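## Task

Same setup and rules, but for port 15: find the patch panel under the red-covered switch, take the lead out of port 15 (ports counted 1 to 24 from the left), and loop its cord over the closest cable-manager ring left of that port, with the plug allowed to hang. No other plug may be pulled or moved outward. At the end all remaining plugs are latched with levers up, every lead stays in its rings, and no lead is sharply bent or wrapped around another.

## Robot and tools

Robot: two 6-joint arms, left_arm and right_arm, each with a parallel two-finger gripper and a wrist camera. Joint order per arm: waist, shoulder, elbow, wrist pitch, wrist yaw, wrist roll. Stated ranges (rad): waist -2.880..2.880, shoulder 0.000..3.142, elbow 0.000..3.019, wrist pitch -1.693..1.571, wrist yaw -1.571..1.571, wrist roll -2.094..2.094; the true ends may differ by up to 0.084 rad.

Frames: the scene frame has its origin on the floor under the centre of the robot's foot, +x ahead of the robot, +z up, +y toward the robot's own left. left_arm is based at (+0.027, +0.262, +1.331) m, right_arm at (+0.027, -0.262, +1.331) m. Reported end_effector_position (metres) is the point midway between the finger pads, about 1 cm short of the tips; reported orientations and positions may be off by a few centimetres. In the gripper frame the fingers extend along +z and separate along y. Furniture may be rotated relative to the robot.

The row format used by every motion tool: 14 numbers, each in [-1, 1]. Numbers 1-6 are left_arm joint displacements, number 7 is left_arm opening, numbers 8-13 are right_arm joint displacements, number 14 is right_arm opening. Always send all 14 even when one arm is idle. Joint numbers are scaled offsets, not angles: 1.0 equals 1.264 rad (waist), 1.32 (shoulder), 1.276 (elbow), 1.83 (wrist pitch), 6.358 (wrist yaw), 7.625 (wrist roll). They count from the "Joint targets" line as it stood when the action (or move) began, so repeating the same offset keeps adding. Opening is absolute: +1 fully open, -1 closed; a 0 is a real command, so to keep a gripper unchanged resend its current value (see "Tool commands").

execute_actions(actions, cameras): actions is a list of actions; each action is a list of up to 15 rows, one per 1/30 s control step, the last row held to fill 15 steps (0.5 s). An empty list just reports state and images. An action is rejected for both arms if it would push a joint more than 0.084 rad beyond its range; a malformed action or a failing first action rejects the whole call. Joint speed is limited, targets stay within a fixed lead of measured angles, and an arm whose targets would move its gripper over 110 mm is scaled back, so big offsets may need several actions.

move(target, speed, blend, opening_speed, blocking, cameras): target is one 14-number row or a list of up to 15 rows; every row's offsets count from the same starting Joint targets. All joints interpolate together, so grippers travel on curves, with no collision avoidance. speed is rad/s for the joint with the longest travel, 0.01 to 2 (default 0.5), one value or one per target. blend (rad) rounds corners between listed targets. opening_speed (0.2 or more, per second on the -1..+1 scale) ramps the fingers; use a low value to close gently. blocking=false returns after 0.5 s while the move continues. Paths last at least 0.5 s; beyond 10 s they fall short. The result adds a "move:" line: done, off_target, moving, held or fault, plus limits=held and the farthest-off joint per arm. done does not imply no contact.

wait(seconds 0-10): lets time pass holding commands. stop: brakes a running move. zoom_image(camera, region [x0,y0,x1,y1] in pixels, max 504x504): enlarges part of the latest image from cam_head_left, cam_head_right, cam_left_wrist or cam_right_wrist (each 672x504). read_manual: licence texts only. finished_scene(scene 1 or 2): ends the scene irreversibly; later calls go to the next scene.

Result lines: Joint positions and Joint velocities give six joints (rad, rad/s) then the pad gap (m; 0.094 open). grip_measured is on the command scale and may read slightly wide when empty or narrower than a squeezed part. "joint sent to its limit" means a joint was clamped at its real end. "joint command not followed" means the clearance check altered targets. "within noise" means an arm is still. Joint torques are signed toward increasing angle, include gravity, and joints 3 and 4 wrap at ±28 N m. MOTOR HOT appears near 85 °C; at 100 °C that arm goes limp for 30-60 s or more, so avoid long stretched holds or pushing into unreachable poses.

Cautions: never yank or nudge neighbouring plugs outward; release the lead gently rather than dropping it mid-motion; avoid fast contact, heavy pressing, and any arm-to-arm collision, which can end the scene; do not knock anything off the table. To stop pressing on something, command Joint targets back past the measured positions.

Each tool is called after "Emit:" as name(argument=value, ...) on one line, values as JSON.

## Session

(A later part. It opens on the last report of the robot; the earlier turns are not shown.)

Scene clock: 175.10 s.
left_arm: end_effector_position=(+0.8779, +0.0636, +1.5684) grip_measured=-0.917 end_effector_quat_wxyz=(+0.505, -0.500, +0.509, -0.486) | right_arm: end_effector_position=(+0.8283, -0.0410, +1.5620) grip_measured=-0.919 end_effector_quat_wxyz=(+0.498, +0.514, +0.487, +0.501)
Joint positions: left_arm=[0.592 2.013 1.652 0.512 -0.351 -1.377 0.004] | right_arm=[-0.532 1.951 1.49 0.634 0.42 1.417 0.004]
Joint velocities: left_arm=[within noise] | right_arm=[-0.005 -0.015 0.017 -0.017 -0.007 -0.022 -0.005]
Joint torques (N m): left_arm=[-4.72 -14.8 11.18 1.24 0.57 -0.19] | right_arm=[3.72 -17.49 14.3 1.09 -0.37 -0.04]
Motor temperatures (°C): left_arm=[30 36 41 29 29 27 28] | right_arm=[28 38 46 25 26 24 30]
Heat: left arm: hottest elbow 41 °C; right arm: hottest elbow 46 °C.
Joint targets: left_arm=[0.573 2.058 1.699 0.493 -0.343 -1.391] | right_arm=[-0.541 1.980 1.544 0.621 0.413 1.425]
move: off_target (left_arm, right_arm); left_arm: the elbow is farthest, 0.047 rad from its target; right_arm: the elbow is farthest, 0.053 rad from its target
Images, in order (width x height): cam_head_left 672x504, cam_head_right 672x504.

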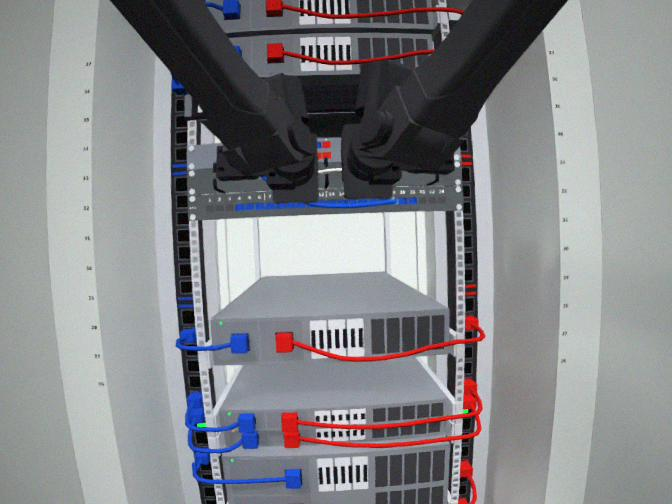

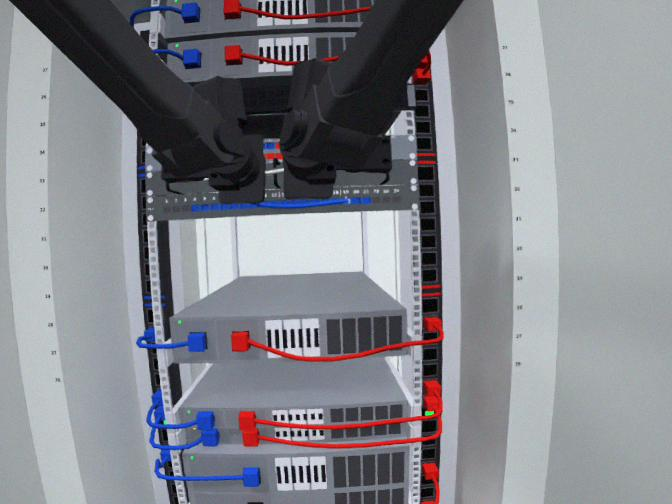

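Emit:
move(target=[-0.0010, 0.0060, 0.0090, -0.0031, 0.0002, 0, -0.92, -0.0024, 0.0091, 0.0180, -0.0062, -0.0004, 0, -0.92], speed=0.15, cameras=["cam_head_left","cam_head_right","cam_left_wrist","cam_right_wrist"])

Emit:
zoom_image(camera="cam_head_left", region=[290, 140, 362, 194])

Emit:
zoom_image(camera="cam_head_right", region=[240, 140, 312, 194])

Scene clock: 176.20 s.
left_arm: end_effector_position=(+0.8804, +0.0627, +1.5686) grip_measured=-0.917 end_effector_quat_wxyz=(+0.506, -0.500, +0.508, -0.486) | right_arm: end_effector_position=(+0.8347, -0.0425, +1.5621) grip_measured=-0.918 end_effector_quat_wxyz=(+0.499, +0.514, +0.486, +0.500)
Joint positions: left_arm=[0.592 2.02 1.663 0.509 -0.351 -1.377 0.004] | right_arm=[-0.537 1.962 1.512 0.625 0.419 1.417 0.004]
Joint velocities: within noise
Joint torques (N m): left_arm=[-5.42 -14.27 11.18 1.14 0.62 -0.14] | right_arm=[3.96 -17.44 14.45 1.03 -0.42 -0.05]
Motor temperatures (°C): left_arm=[30 36 41 29 29 27 28] | right_arm=[28 38 46 25 26 24 30]
Heat: left arm: hottest elbow 41 °C; right arm: hottest elbow 46 °C.
Joint targets: left_arm=[0.572 2.066 1.710 0.488 -0.342 -1.391] | right_arm=[-0.544 1.993 1.566 0.610 0.411 1.425]
move: off_target (left_arm, right_arm); left_arm: the elbow is farthest, 0.047 rad from its target; right_arm: the elbow is farthest, 0.055 rad from its target

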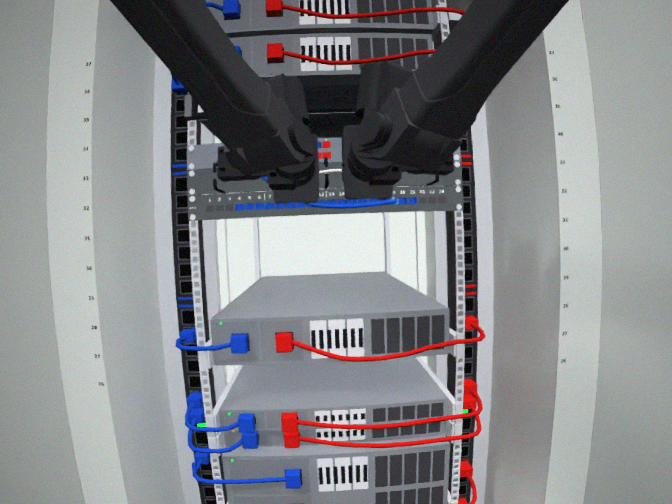

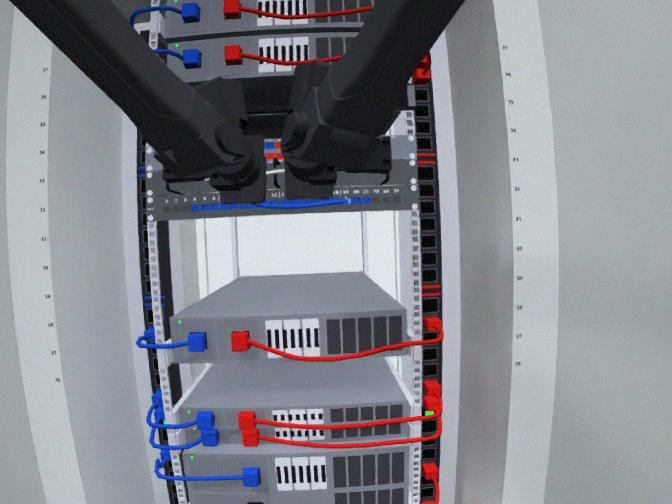

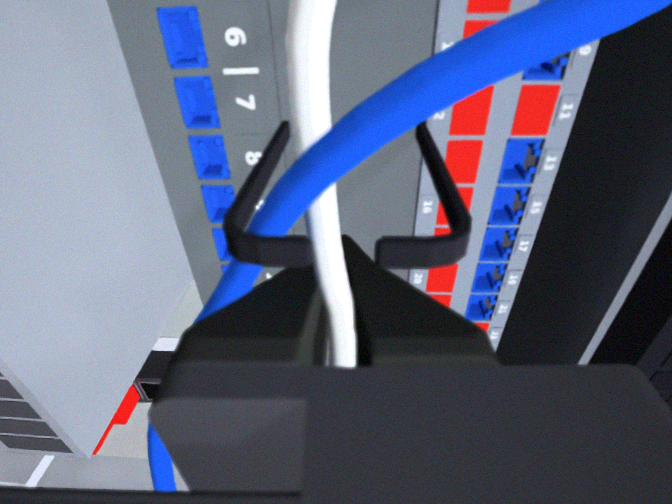

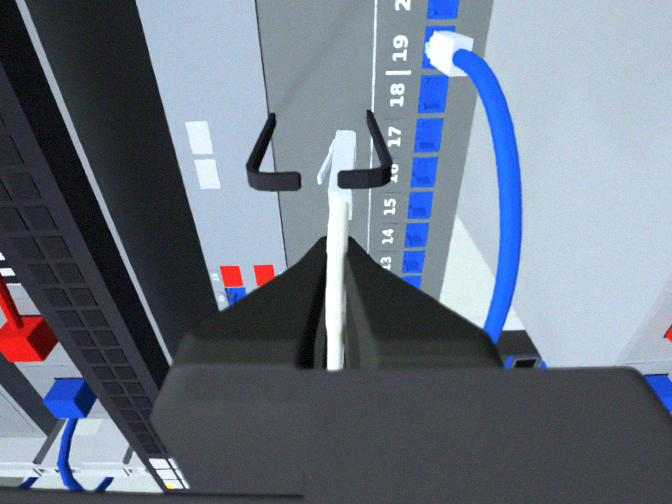

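Scaled by 7.000 from the camera's 672x504 image, which has a finer 960x720 frame.

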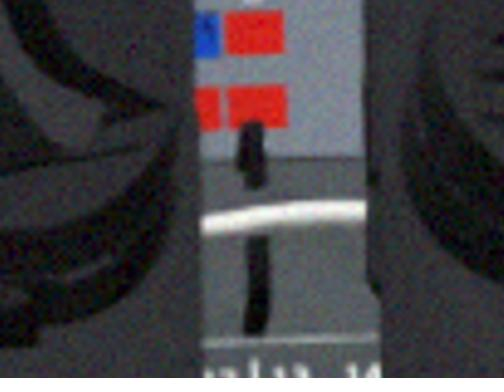

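Scaled by 7.000 from the camera's 672x504 image, which has a finer 960x720 frame.

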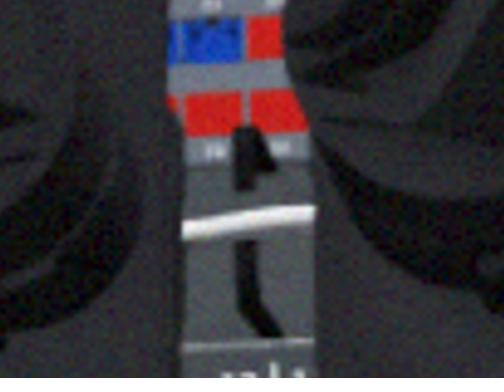

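Emit:
zoom_image(camera="cam_right_wrist", region=[230, 90, 430, 240])

Emit:
zoom_image(camera="cam_left_wrist", region=[210, 100, 490, 310])

Scaled by 2.520 from the camera's 672x504 image, which has a finer 960x720 frame.

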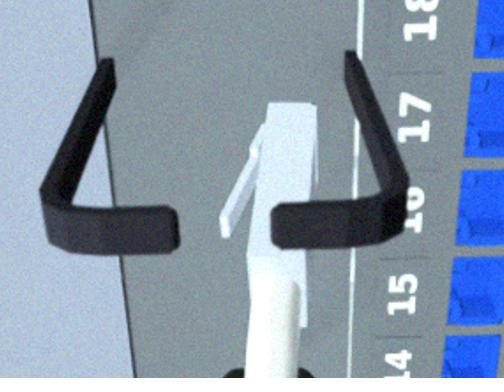

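Scaled by 1.800 from the camera's 672x504 image, which has a finer 960x720 frame.

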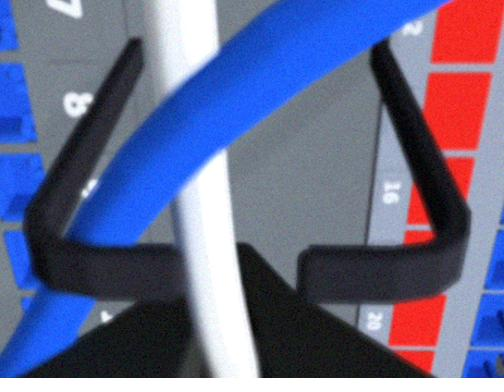

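Emit:
move(target=[-0.0010, 0.0080, 0.0, 0, 0.000, 0, -0.92, -0.0, 0.0, 0.0, 0, -0.000, 0, -0.92], speed=0.15, cameras=["cam_head_left","cam_head_right","cam_left_wrist","cam_right_wrist"])

Emit:
zoom_image(camera="cam_head_left", region=[290, 140, 362, 194])

Emit:
zoom_image(camera="cam_head_right", region=[240, 140, 312, 194])

Scene clock: 178.37 s.
left_arm: end_effector_position=(+0.8816, +0.0621, +1.5673) grip_measured=-0.917 end_effector_quat_wxyz=(+0.505, -0.500, +0.508, -0.486) | right_arm: end_effector_position=(+0.8351, -0.0430, +1.5623) grip_measured=-0.917 end_effector_quat_wxyz=(+0.499, +0.515, +0.486, +0.500)
Joint positions: left_arm=[0.592 2.024 1.668 0.508 -0.351 -1.377 0.004] | right_arm=[-0.537 1.962 1.513 0.624 0.419 1.417 0.004]
Joint velocities: within noise
Joint torques (N m): left_arm=[-5.13 -14.15 10.85 1.11 0.63 -0.18] | right_arm=[4.19 -17.44 14.35 1.06 -0.42 -0.03]
Motor temperatures (°C): left_arm=[30 36 41 29 29 27 28] | right_arm=[28 39 46 25 26 24 30]
Heat: left arm: hottest elbow 41 °C; right arm: hottest elbow 46 °C.
Joint targets: left_arm=[0.570 2.077 1.710 0.487 -0.342 -1.391] | right_arm=[-0.544 1.992 1.566 0.610 0.411 1.425]
move: off_target (left_arm, right_arm); left_arm: the shoulder is farthest, 0.052 rad from its target; right_arm: the elbow is farthest, 0.053 rad from its target

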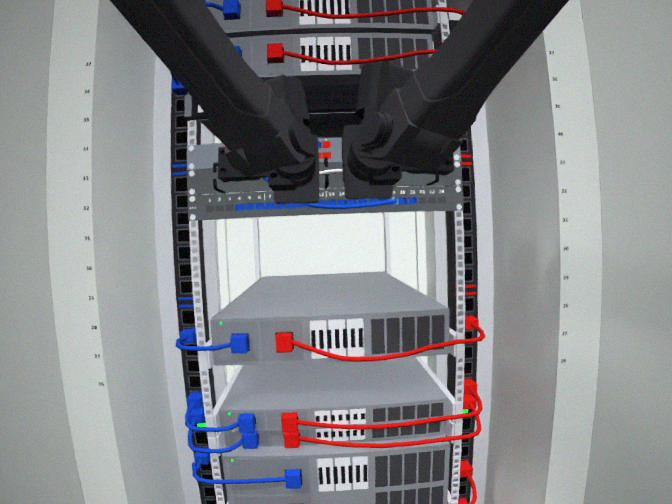

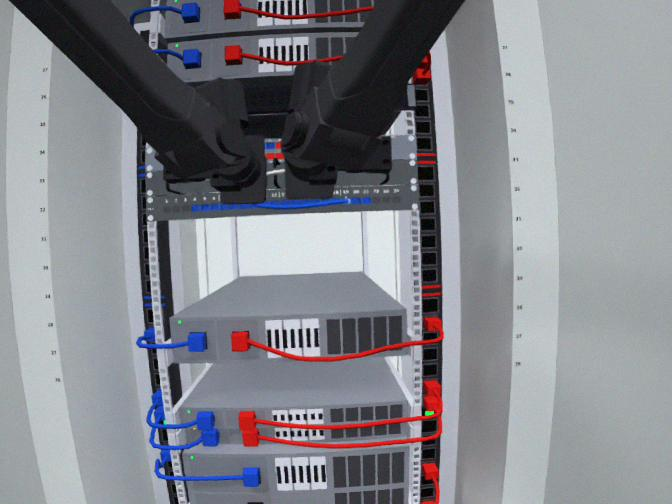

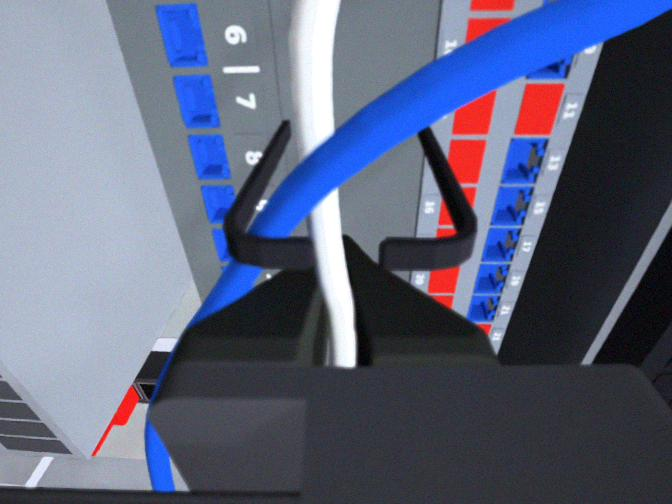

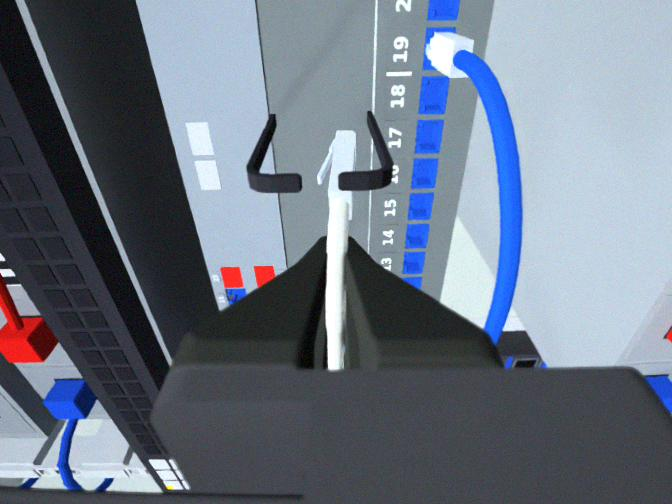

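Scaled by 7.000 from the camera's 672x504 image, which has a finer 960x720 frame.

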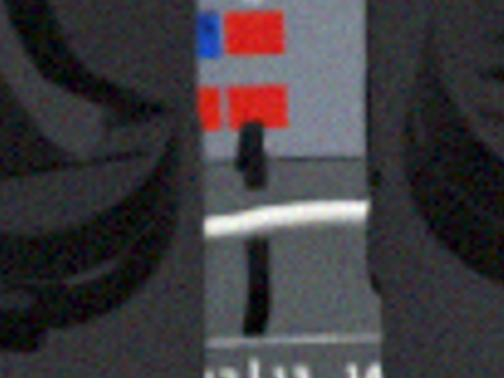

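Scaled by 7.000 from the camera's 672x504 image, which has a finer 960x720 frame.

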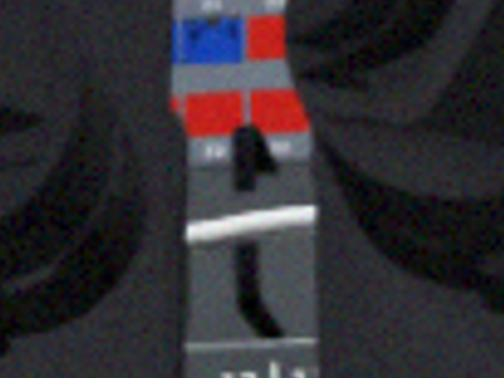

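Emit:
move(target=[-0.0010, 0.0140, -0.006, 0, 0.000, 0, -0.92, -0.0, 0.0, 0.0, 0, -0.000, 0, -0.92], speed=0.15, cameras=["cam_head_left","cam_head_right","cam_left_wrist","cam_right_wrist"])

Emit:
zoom_image(camera="cam_head_left", region=[290, 140, 362, 194])

Emit:
zoom_image(camera="cam_head_right", region=[240, 140, 312, 194])

Scene clock: 179.47 s.
left_arm: end_effector_position=(+0.8826, +0.0612, +1.5642) grip_measured=-0.917 end_effector_quat_wxyz=(+0.505, -0.500, +0.509, -0.485) | right_arm: end_effector_position=(+0.8353, -0.0435, +1.5618) grip_measured=-0.920 end_effector_quat_wxyz=(+0.499, +0.515, +0.486, +0.499)
Joint positions: left_arm=[0.592 2.031 1.671 0.508 -0.351 -1.377 0.004] | right_arm=[-0.538 1.963 1.513 0.624 0.419 1.417 0.004]
Joint velocities: left_arm=[within noise] | right_arm=[0.005 -0.015 0.002 -0.007 -0.022 -0.037 -0.005]
Joint torques (N m): left_arm=[-6.07 -13.57 10.21 1.14 0.65 -0.15] | right_arm=[4.31 -17.67 14.31 0.99 -0.43 -0.04]
Motor temperatures (°C): left_arm=[30 36 41 29 29 27 28] | right_arm=[28 39 46 25 26 24 30]
Heat: left arm: hottest elbow 41 °C; right arm: hottest elbow 46 °C.
Joint targets: left_arm=[0.569 2.095 1.703 0.487 -0.342 -1.392] | right_arm=[-0.544 1.992 1.566 0.610 0.411 1.425]
move: off_target (left_arm, right_arm); left_arm: the shoulder is farthest, 0.065 rad from its target; right_arm: the elbow is farthest, 0.053 rad from its target

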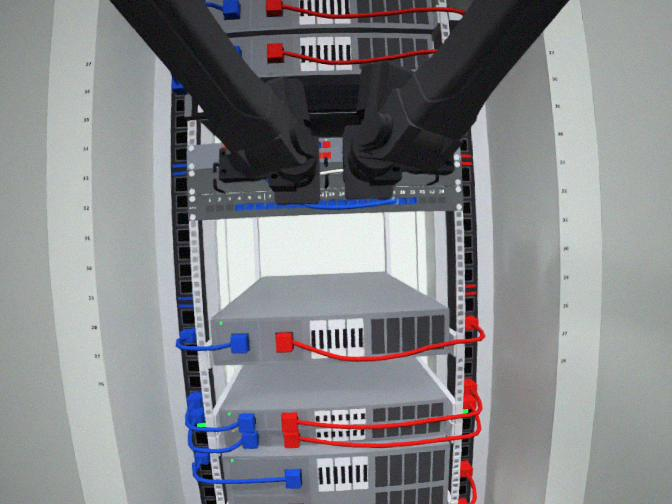

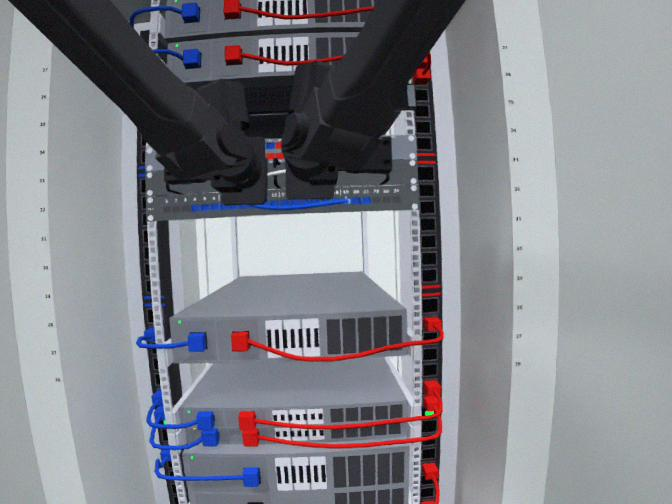

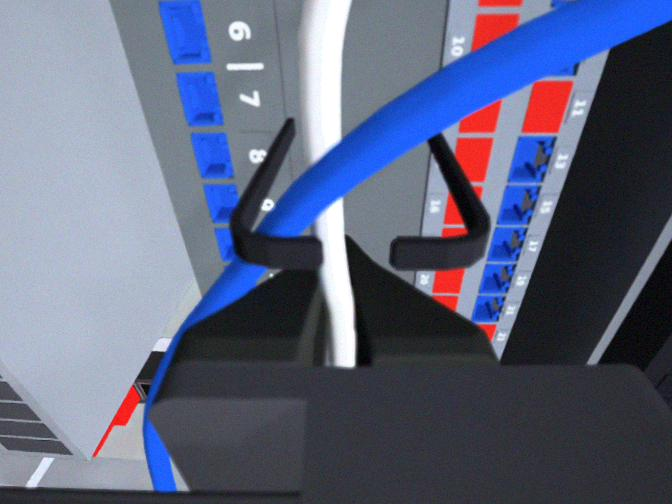

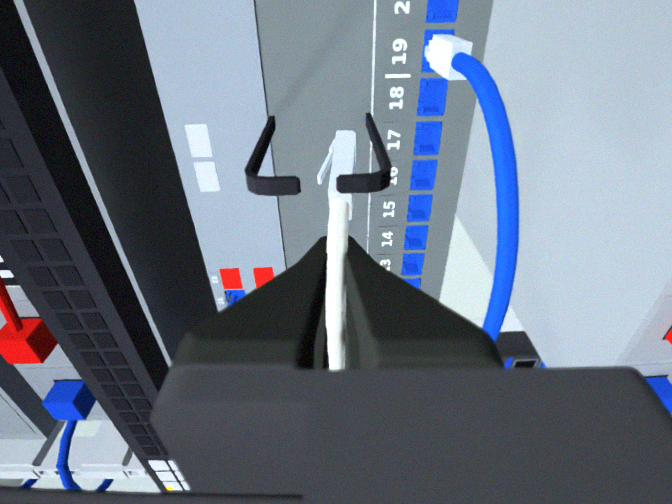

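Scaled by 7.000 from the camera's 672x504 image, which has a finer 960x720 frame.

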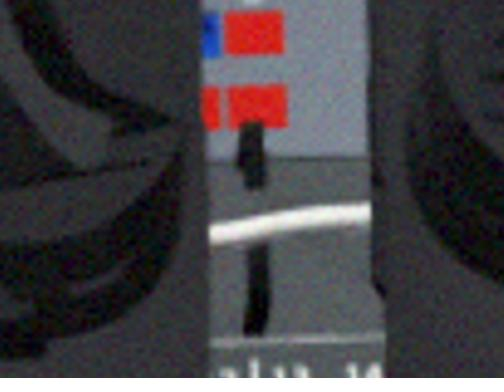

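Scaled by 7.000 from the camera's 672x504 image, which has a finer 960x720 frame.

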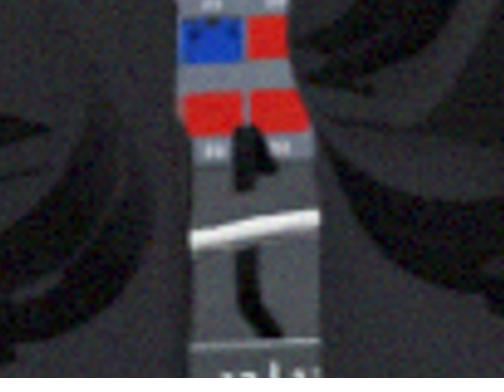

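Emit:
zoom_image(camera="cam_head_left", region=[316, 158, 340, 180])

Emit:
zoom_image(camera="cam_head_right", region=[264, 158, 288, 180])

Scaled by 21.000 from the camera's 672x504 image, which has a finer 960x720 frame.

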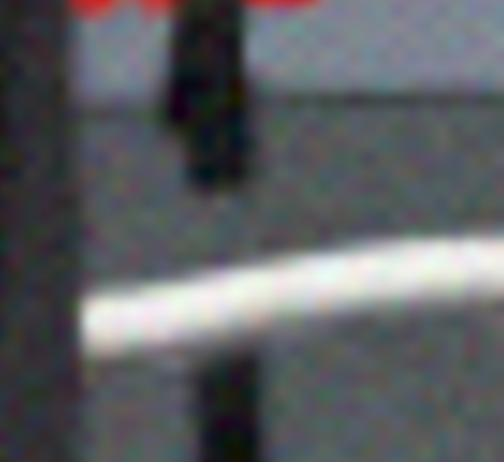

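Scaled by 21.000 from the camera's 672x504 image, which has a finer 960x720 frame.

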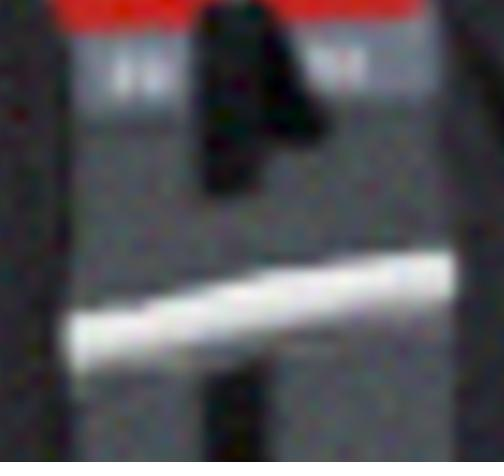

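Emit:
zoom_image(camera="cam_left_wrist", region=[260, 200, 420, 380])

Emit:
zoom_image(camera="cam_right_wrist", region=[260, 200, 420, 380])

Scaled by 2.800 from the camera's 672x504 image, which has a finer 960x720 frame.

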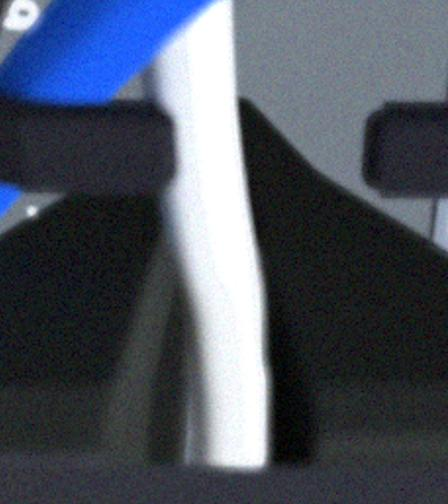

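Scaled by 2.800 from the camera's 672x504 image, which has a finer 960x720 frame.

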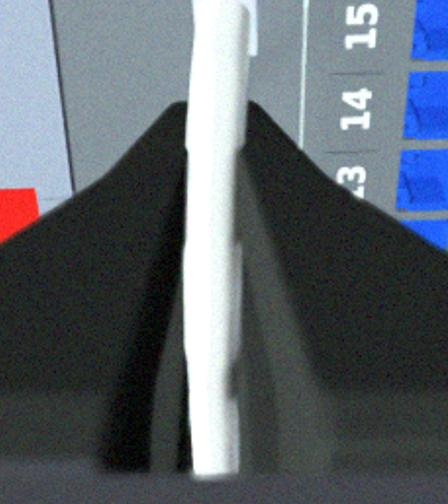

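Emit:
move(target=[0, 0, 0, 0, 0, 0, -0.92, 0.0, -0.0303, 0.0, 0, 0, 0, -0.92], speed=0.15, cameras=["cam_head_left","cam_right_wrist"])

Emit:
zoom_image(camera="cam_right_wrist", region=[230, 90, 430, 240])

Scene clock: 183.37 s.
left_arm: end_effector_position=(+0.8826, +0.0612, +1.5642) grip_measured=-0.917 end_effector_quat_wxyz=(+0.505, -0.500, +0.509, -0.485) | right_arm: end_effector_position=(+0.8353, -0.0435, +1.5617) grip_measured=-0.917 end_effector_quat_wxyz=(+0.499, +0.515, +0.486, +0.499)
Joint positions: left_arm=[0.592 2.031 1.671 0.508 -0.351 -1.376 0.004] | right_arm=[-0.538 1.963 1.513 0.623 0.419 1.417 0.004]
Joint velocities: within noise
Joint torques (N m): left_arm=[-5.77 -13.51 10.06 1.29 0.66 -0.16] | right_arm=[3.96 -20.84 14.39 1.09 -0.42 -0.01]
Motor temperatures (°C): left_arm=[30 36 42 29 29 27 28] | right_arm=[28 39 46 25 26 24 30]
Heat: left arm: hottest elbow 42 °C; right arm: hottest elbow 46 °C.
Joint targets: left_arm=[0.569 2.095 1.703 0.487 -0.342 -1.392] | right_arm=[-0.544 1.952 1.566 0.610 0.411 1.425]
move: off_target (left_arm, right_arm); left_arm: the shoulder is farthest, 0.064 rad from its target; right_arm: the elbow is farthest, 0.053 rad from its target
Images, in order (width x height): cam_head_left 672x504, cam_right_wrist 672x504.

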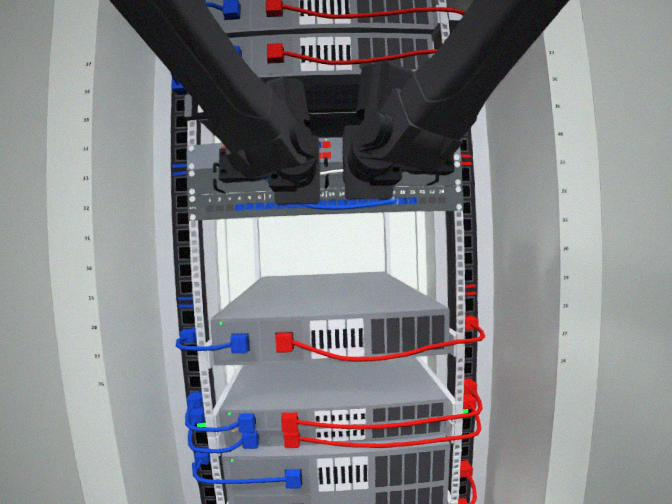

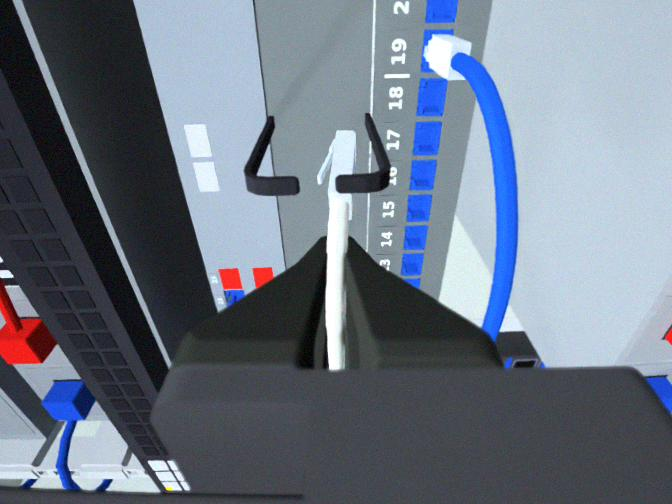

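Scaled by 2.520 from the camera's 672x504 image, which has a finer 960x720 frame.

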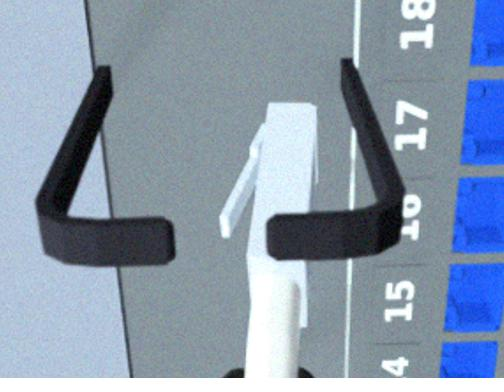

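Emit:
move(target=[0, 0, 0, 0, 0, 0, -0.92, 0.0032, -0.047, -0.0987, 0.030, -0.001, 0, -0.92], speed=0.15)

Emit:
zoom_image(camera="cam_head_left", region=[290, 140, 362, 194])

Emit:
zoom_image(camera="cam_right_wrist", region=[230, 90, 430, 240])

Scene clock: 186.67 s.
left_arm: end_effector_position=(+0.8814, +0.0545, +1.5614) grip_measured=-0.917 end_effector_quat_wxyz=(+0.502, -0.498, +0.513, -0.486) | right_arm: end_effector_position=(+0.8196, -0.0473, +1.5653) grip_measured=-0.917 end_effector_quat_wxyz=(+0.496, +0.509, +0.489, +0.506)
Joint positions: left_arm=[0.585 2.035 1.671 0.508 -0.349 -1.376 0.004] | right_arm=[-0.538 1.922 1.449 0.649 0.399 1.417 0.004]
Joint velocities: within noise
Joint torques (N m): left_arm=[-5.54 -13.86 10.24 1.16 0.53 -0.13] | right_arm=[4.31 -22.01 8.73 2.28 0.11 -0.03]
Motor temperatures (°C): left_arm=[30 36 42 29 29 27 28] | right_arm=[28 39 45 25 26 24 30]
Heat: left arm: hottest elbow 42 °C; right arm: hottest elbow 45 °C.
Joint targets: left_arm=[0.569 2.095 1.703 0.487 -0.342 -1.391] | right_arm=[-0.540 1.890 1.440 0.665 0.405 1.425]
move: off_target (left_arm); left_arm: the shoulder is farthest, 0.060 rad from its target

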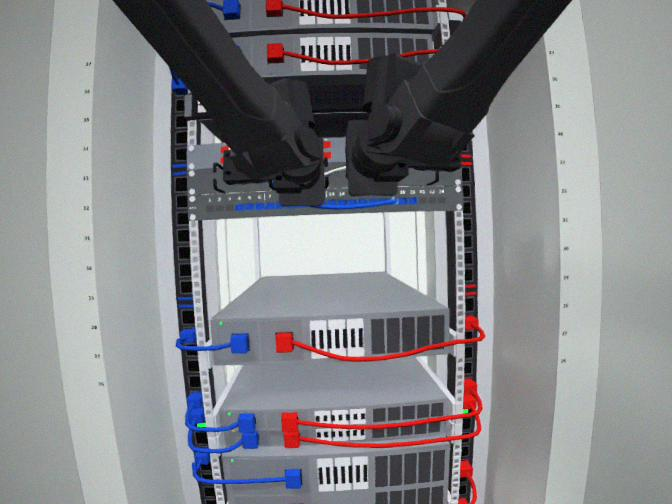

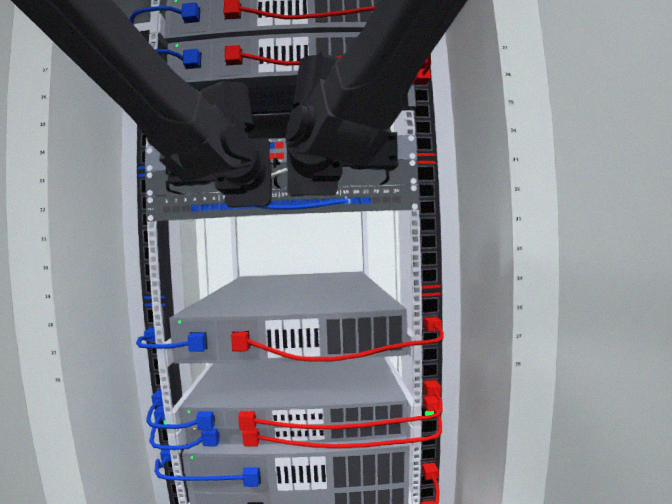

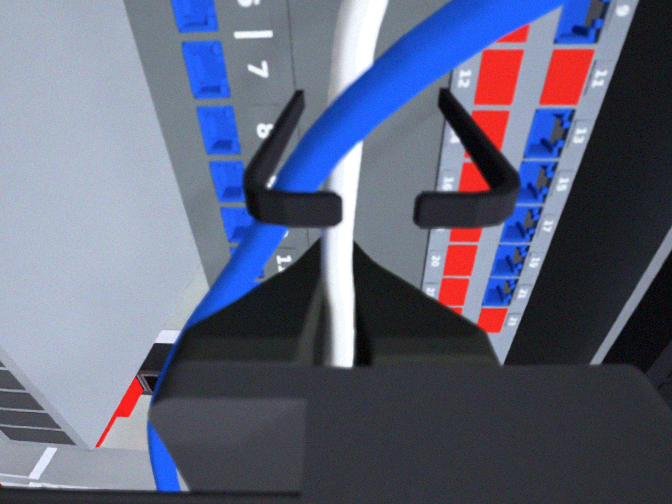

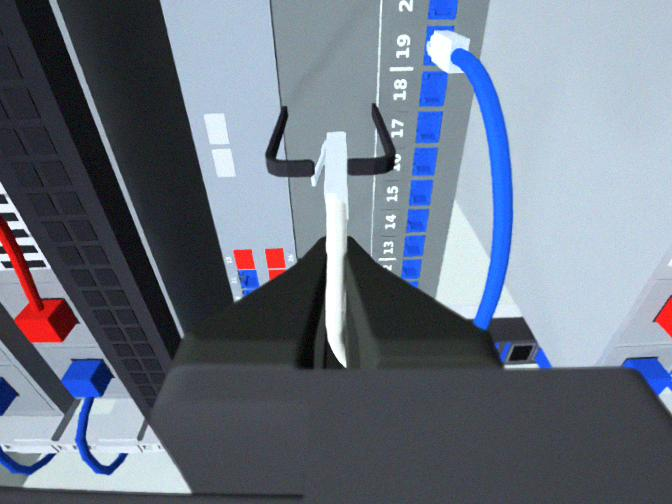

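Scaled by 7.000 from the camera's 672x504 image, which has a finer 960x720 frame.

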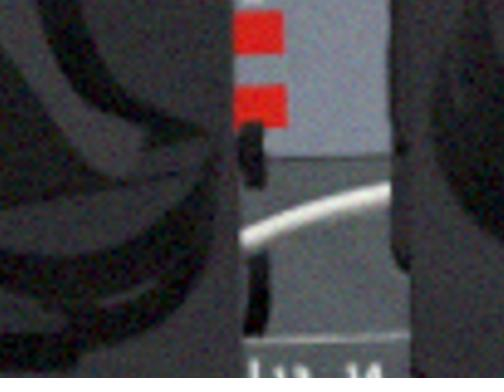

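Scaled by 2.520 from the camera's 672x504 image, which has a finer 960x720 frame.

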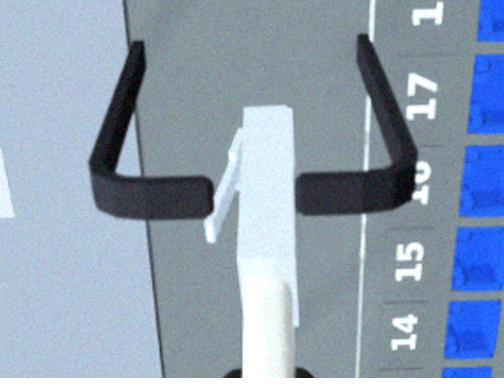

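Emit:
move(target=[0.0260, 0, 0, 0, 0, 0, -0.92, 0,0,0,0,0, 0, -0.92], speed=0.15, cameras=["cam_head_left","cam_left_wrist","cam_right_wrist"])

Emit:
zoom_image(camera="cam_head_left", region=[290, 140, 362, 194])

Scene clock: 187.70 s.
left_arm: end_effector_position=(+0.8817, +0.0553, +1.5613) grip_measured=-0.917 end_effector_quat_wxyz=(+0.502, -0.498, +0.513, -0.487) | right_arm: end_effector_position=(+0.8195, -0.0472, +1.5652) grip_measured=-0.918 end_effector_quat_wxyz=(+0.496, +0.509, +0.489, +0.506)
Joint positions: left_arm=[0.587 2.035 1.671 0.508 -0.346 -1.376 0.004] | right_arm=[-0.538 1.922 1.449 0.649 0.398 1.417 0.004]
Joint velocities: left_arm=[within noise] | right_arm=[0.005 -0.005 -0.012 0.012 -0.007 -0.022 0.006]
Joint torques (N m): left_arm=[-2.9 -14.1 9.92 1.22 0.43 -0.1] | right_arm=[4.25 -21.71 8.9 2.36 0.15 -0.05]
Motor temperatures (°C): left_arm=[30 36 43 28 29 27 28] | right_arm=[28 39 45 25 26 24 30]
Heat: left arm: hottest elbow 43 °C; right arm: hottest elbow 45 °C.
Joint targets: left_arm=[0.602 2.095 1.703 0.487 -0.342 -1.391] | right_arm=[-0.540 1.890 1.441 0.665 0.405 1.425]
move: off_target (left_arm); left_arm: the shoulder is farthest, 0.060 rad from its target
Images, in order (width x height): cam_head_left 672x504, cam_left_wrist 672x504, cam_right_wrist 672x504.

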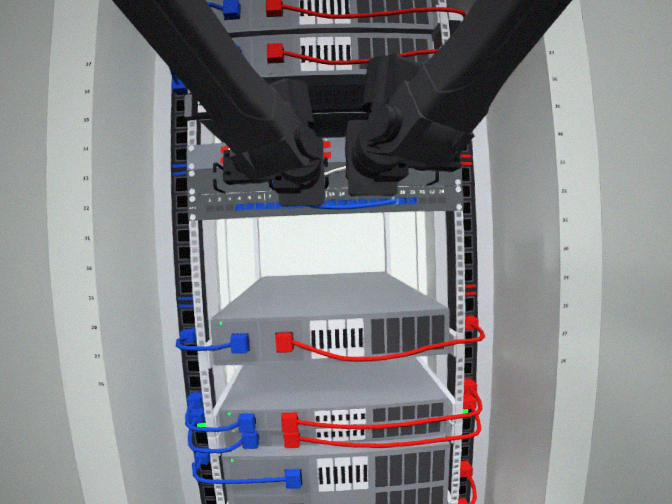

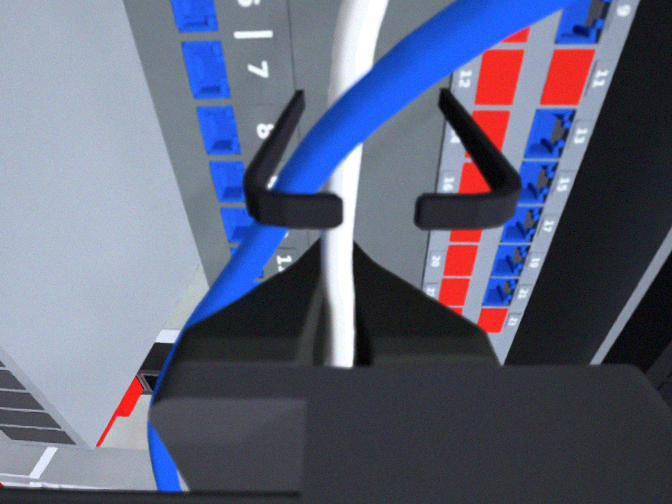

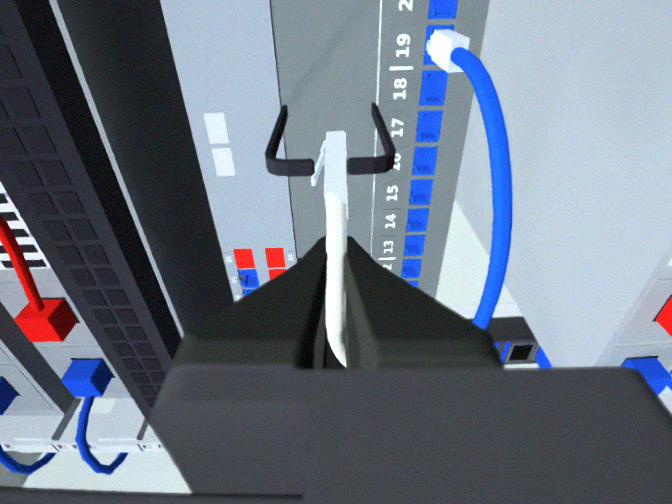

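Scaled by 7.000 from the camera's 672x504 image, which has a finer 960x720 frame.

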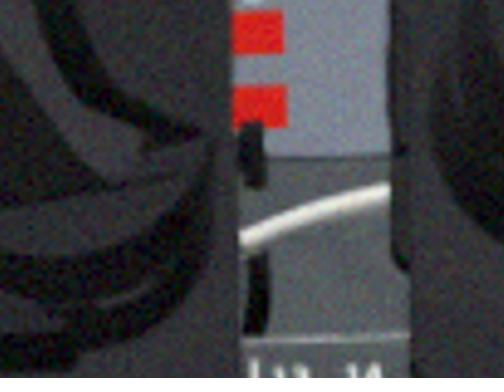

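Emit:
move(target=[[0,0,0,0,0,0,-0.70, 0,0,0,0,0,0,-0.92],[-0.0095,-0.1023,-0.1121,0.0617,-0.0003,0,-0.70,0,0,0,0,0,0,-0.92]], speed=0.15, opening_speed=0.4)

Emit:
zoom_image(camera="cam_head_left", region=[290, 140, 362, 194])

Emit:
zoom_image(camera="cam_left_wrist", region=[240, 100, 440, 380])

Scene clock: 190.73 s.
left_arm: end_effector_position=(+0.8584, +0.0652, +1.5747) grip_measured=-0.703 end_effector_quat_wxyz=(+0.506, -0.495, +0.499, -0.500) | right_arm: end_effector_position=(+0.8189, -0.0469, +1.5652) grip_measured=-0.918 end_effector_quat_wxyz=(+0.495, +0.508, +0.490, +0.506)
Joint positions: left_arm=[0.587 1.97 1.571 0.58 -0.341 -1.383 0.014] | right_arm=[-0.538 1.92 1.447 0.649 0.397 1.417 0.004]
Joint velocities: within noise
Joint torques (N m): left_arm=[-3.37 -18.49 6.97 2.89 0.06 -0.13] | right_arm=[4.25 -21.77 9.02 2.29 0.21 -0.05]
Motor temperatures (°C): left_arm=[30 37 43 29 29 27 28] | right_arm=[28 40 45 25 26 24 30]
Heat: left arm: hottest elbow 43 °C; right arm: hottest elbow 45 °C.
Joint targets: left_arm=[0.590 1.960 1.560 0.600 -0.344 -1.391] | right_arm=[-0.540 1.890 1.440 0.665 0.405 1.425]
move: done

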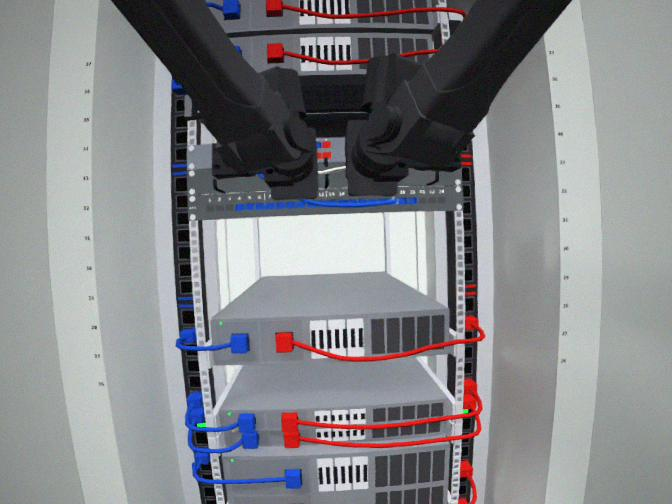

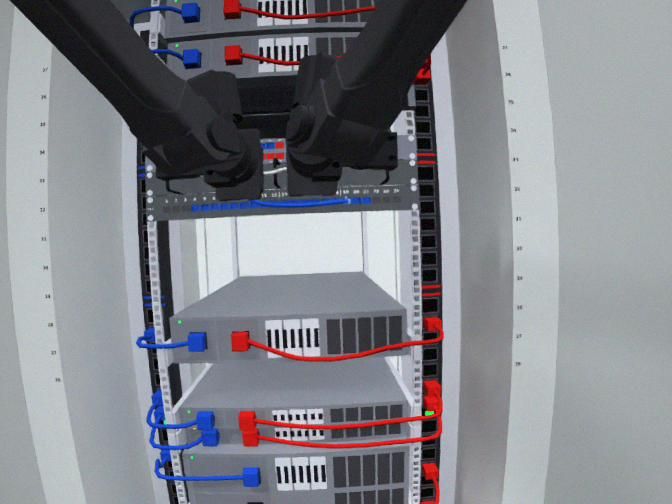

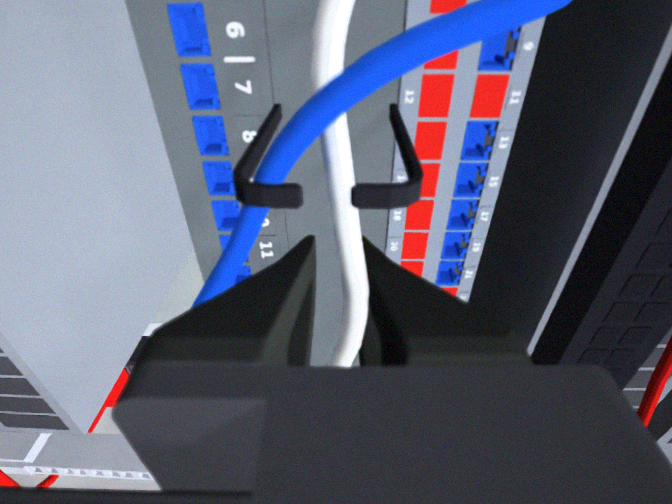

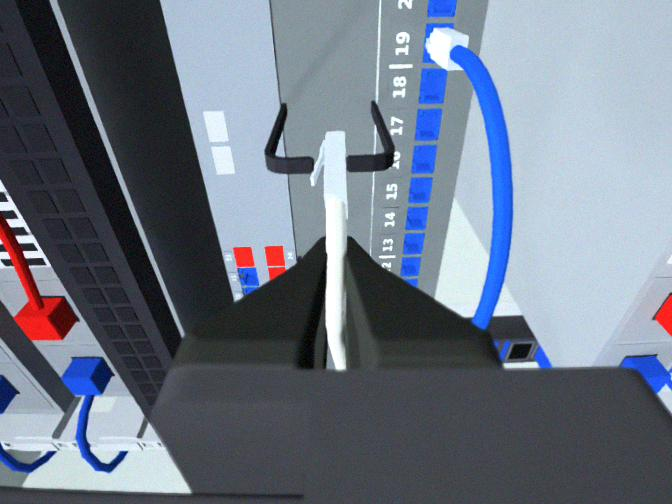

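Scaled by 7.000 from the camera's 672x504 image, which has a finer 960x720 frame.

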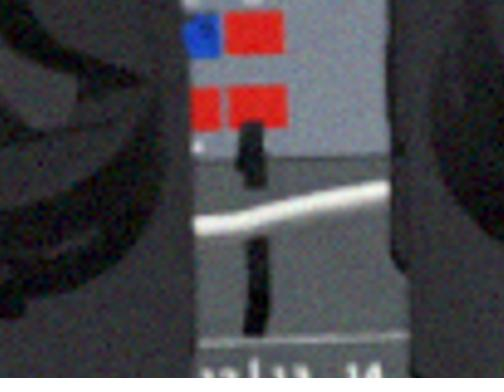

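Scaled by 1.800 from the camera's 672x504 image, which has a finer 960x720 frame.

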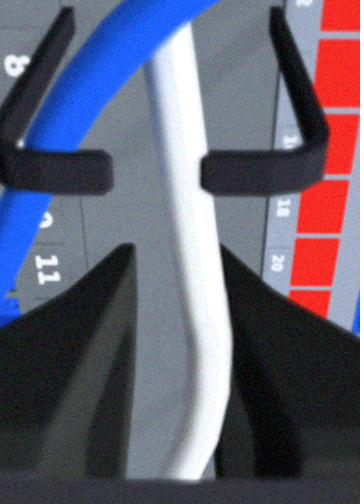

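Emit:
move(target=[-0.0055,-0.0265,-0.047,0.0071,-0.0012,0,-0.70,0,0,0,0,0,0,-0.92], speed=0.15, cameras=["cam_head_left","cam_left_wrist","cam_right_wrist"])

Emit:
zoom_image(camera="cam_head_left", region=[290, 140, 362, 194])

Emit:
zoom_image(camera="cam_left_wrist", region=[240, 100, 440, 380])

Scene clock: 192.63 s.
left_arm: end_effector_position=(+0.8443, +0.0713, +1.5742) grip_measured=-0.703 end_effector_quat_wxyz=(+0.506, -0.497, +0.500, -0.496) | right_arm: end_effector_position=(+0.8189, -0.0469, +1.5652) grip_measured=-0.920 end_effector_quat_wxyz=(+0.495, +0.508, +0.490, +0.506)
Joint positions: left_arm=[0.587 1.934 1.513 0.595 -0.348 -1.384 0.014] | right_arm=[-0.538 1.92 1.447 0.649 0.397 1.417 0.004]
Joint velocities: left_arm=[within noise] | right_arm=[-0.005 -0.015 -0.002 -0.012 0.037 0.051 -0.005]
Joint torques (N m): left_arm=[-3.66 -17.79 6.75 2.67 0.08 -0.08] | right_arm=[4.31 -21.48 9.02 2.3 0.21 -0.02]
Motor temperatures (°C): left_arm=[30 37 42 29 29 27 28] | right_arm=[28 40 45 25 26 24 30]
Heat: left arm: hottest elbow 42 °C; right arm: hottest elbow 45 °C.
Joint targets: left_arm=[0.583 1.925 1.500 0.613 -0.352 -1.391] | right_arm=[-0.540 1.890 1.440 0.665 0.405 1.425]
move: done
Images, in order (width x height): cam_head_left 672x504, cam_left_wrist 672x504, cam_right_wrist 672x504.

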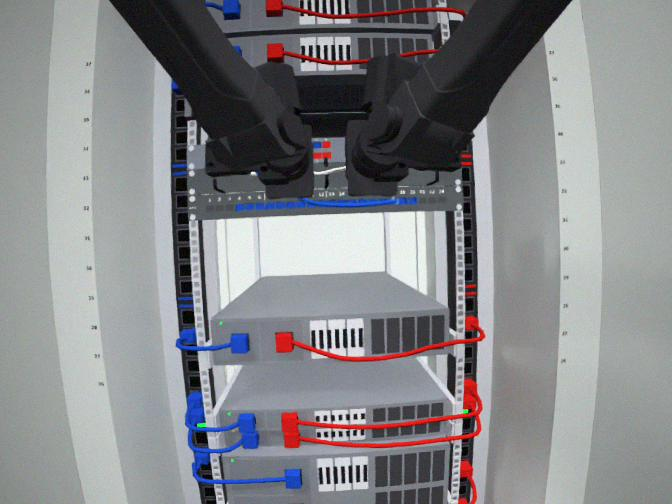

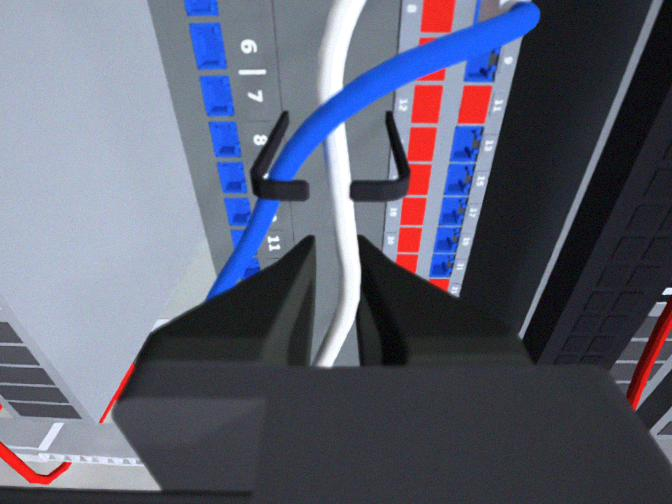

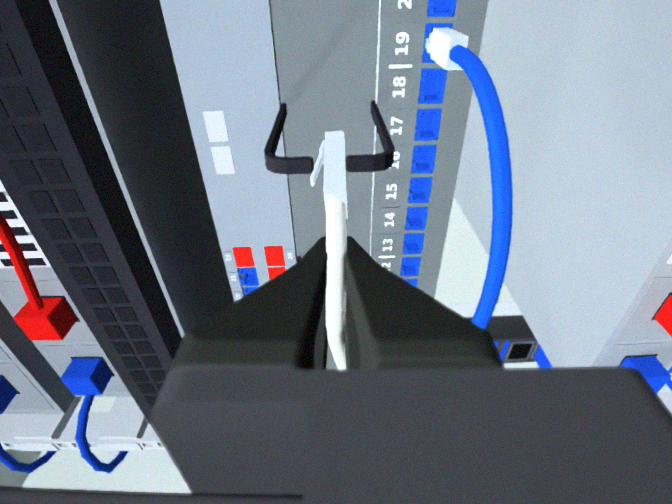

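Scaled by 7.000 from the camera's 672x504 image, which has a finer 960x720 frame.

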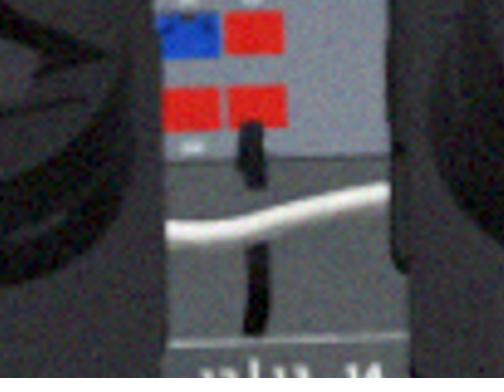

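Scaled by 1.800 from the camera's 672x504 image, which has a finer 960x720 frame.

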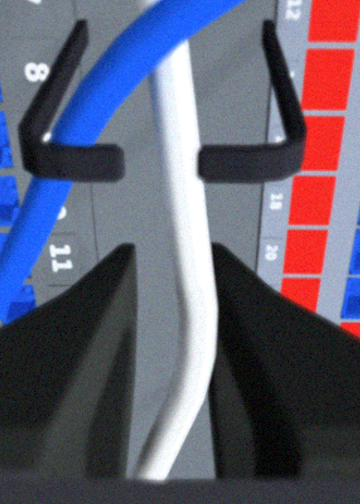

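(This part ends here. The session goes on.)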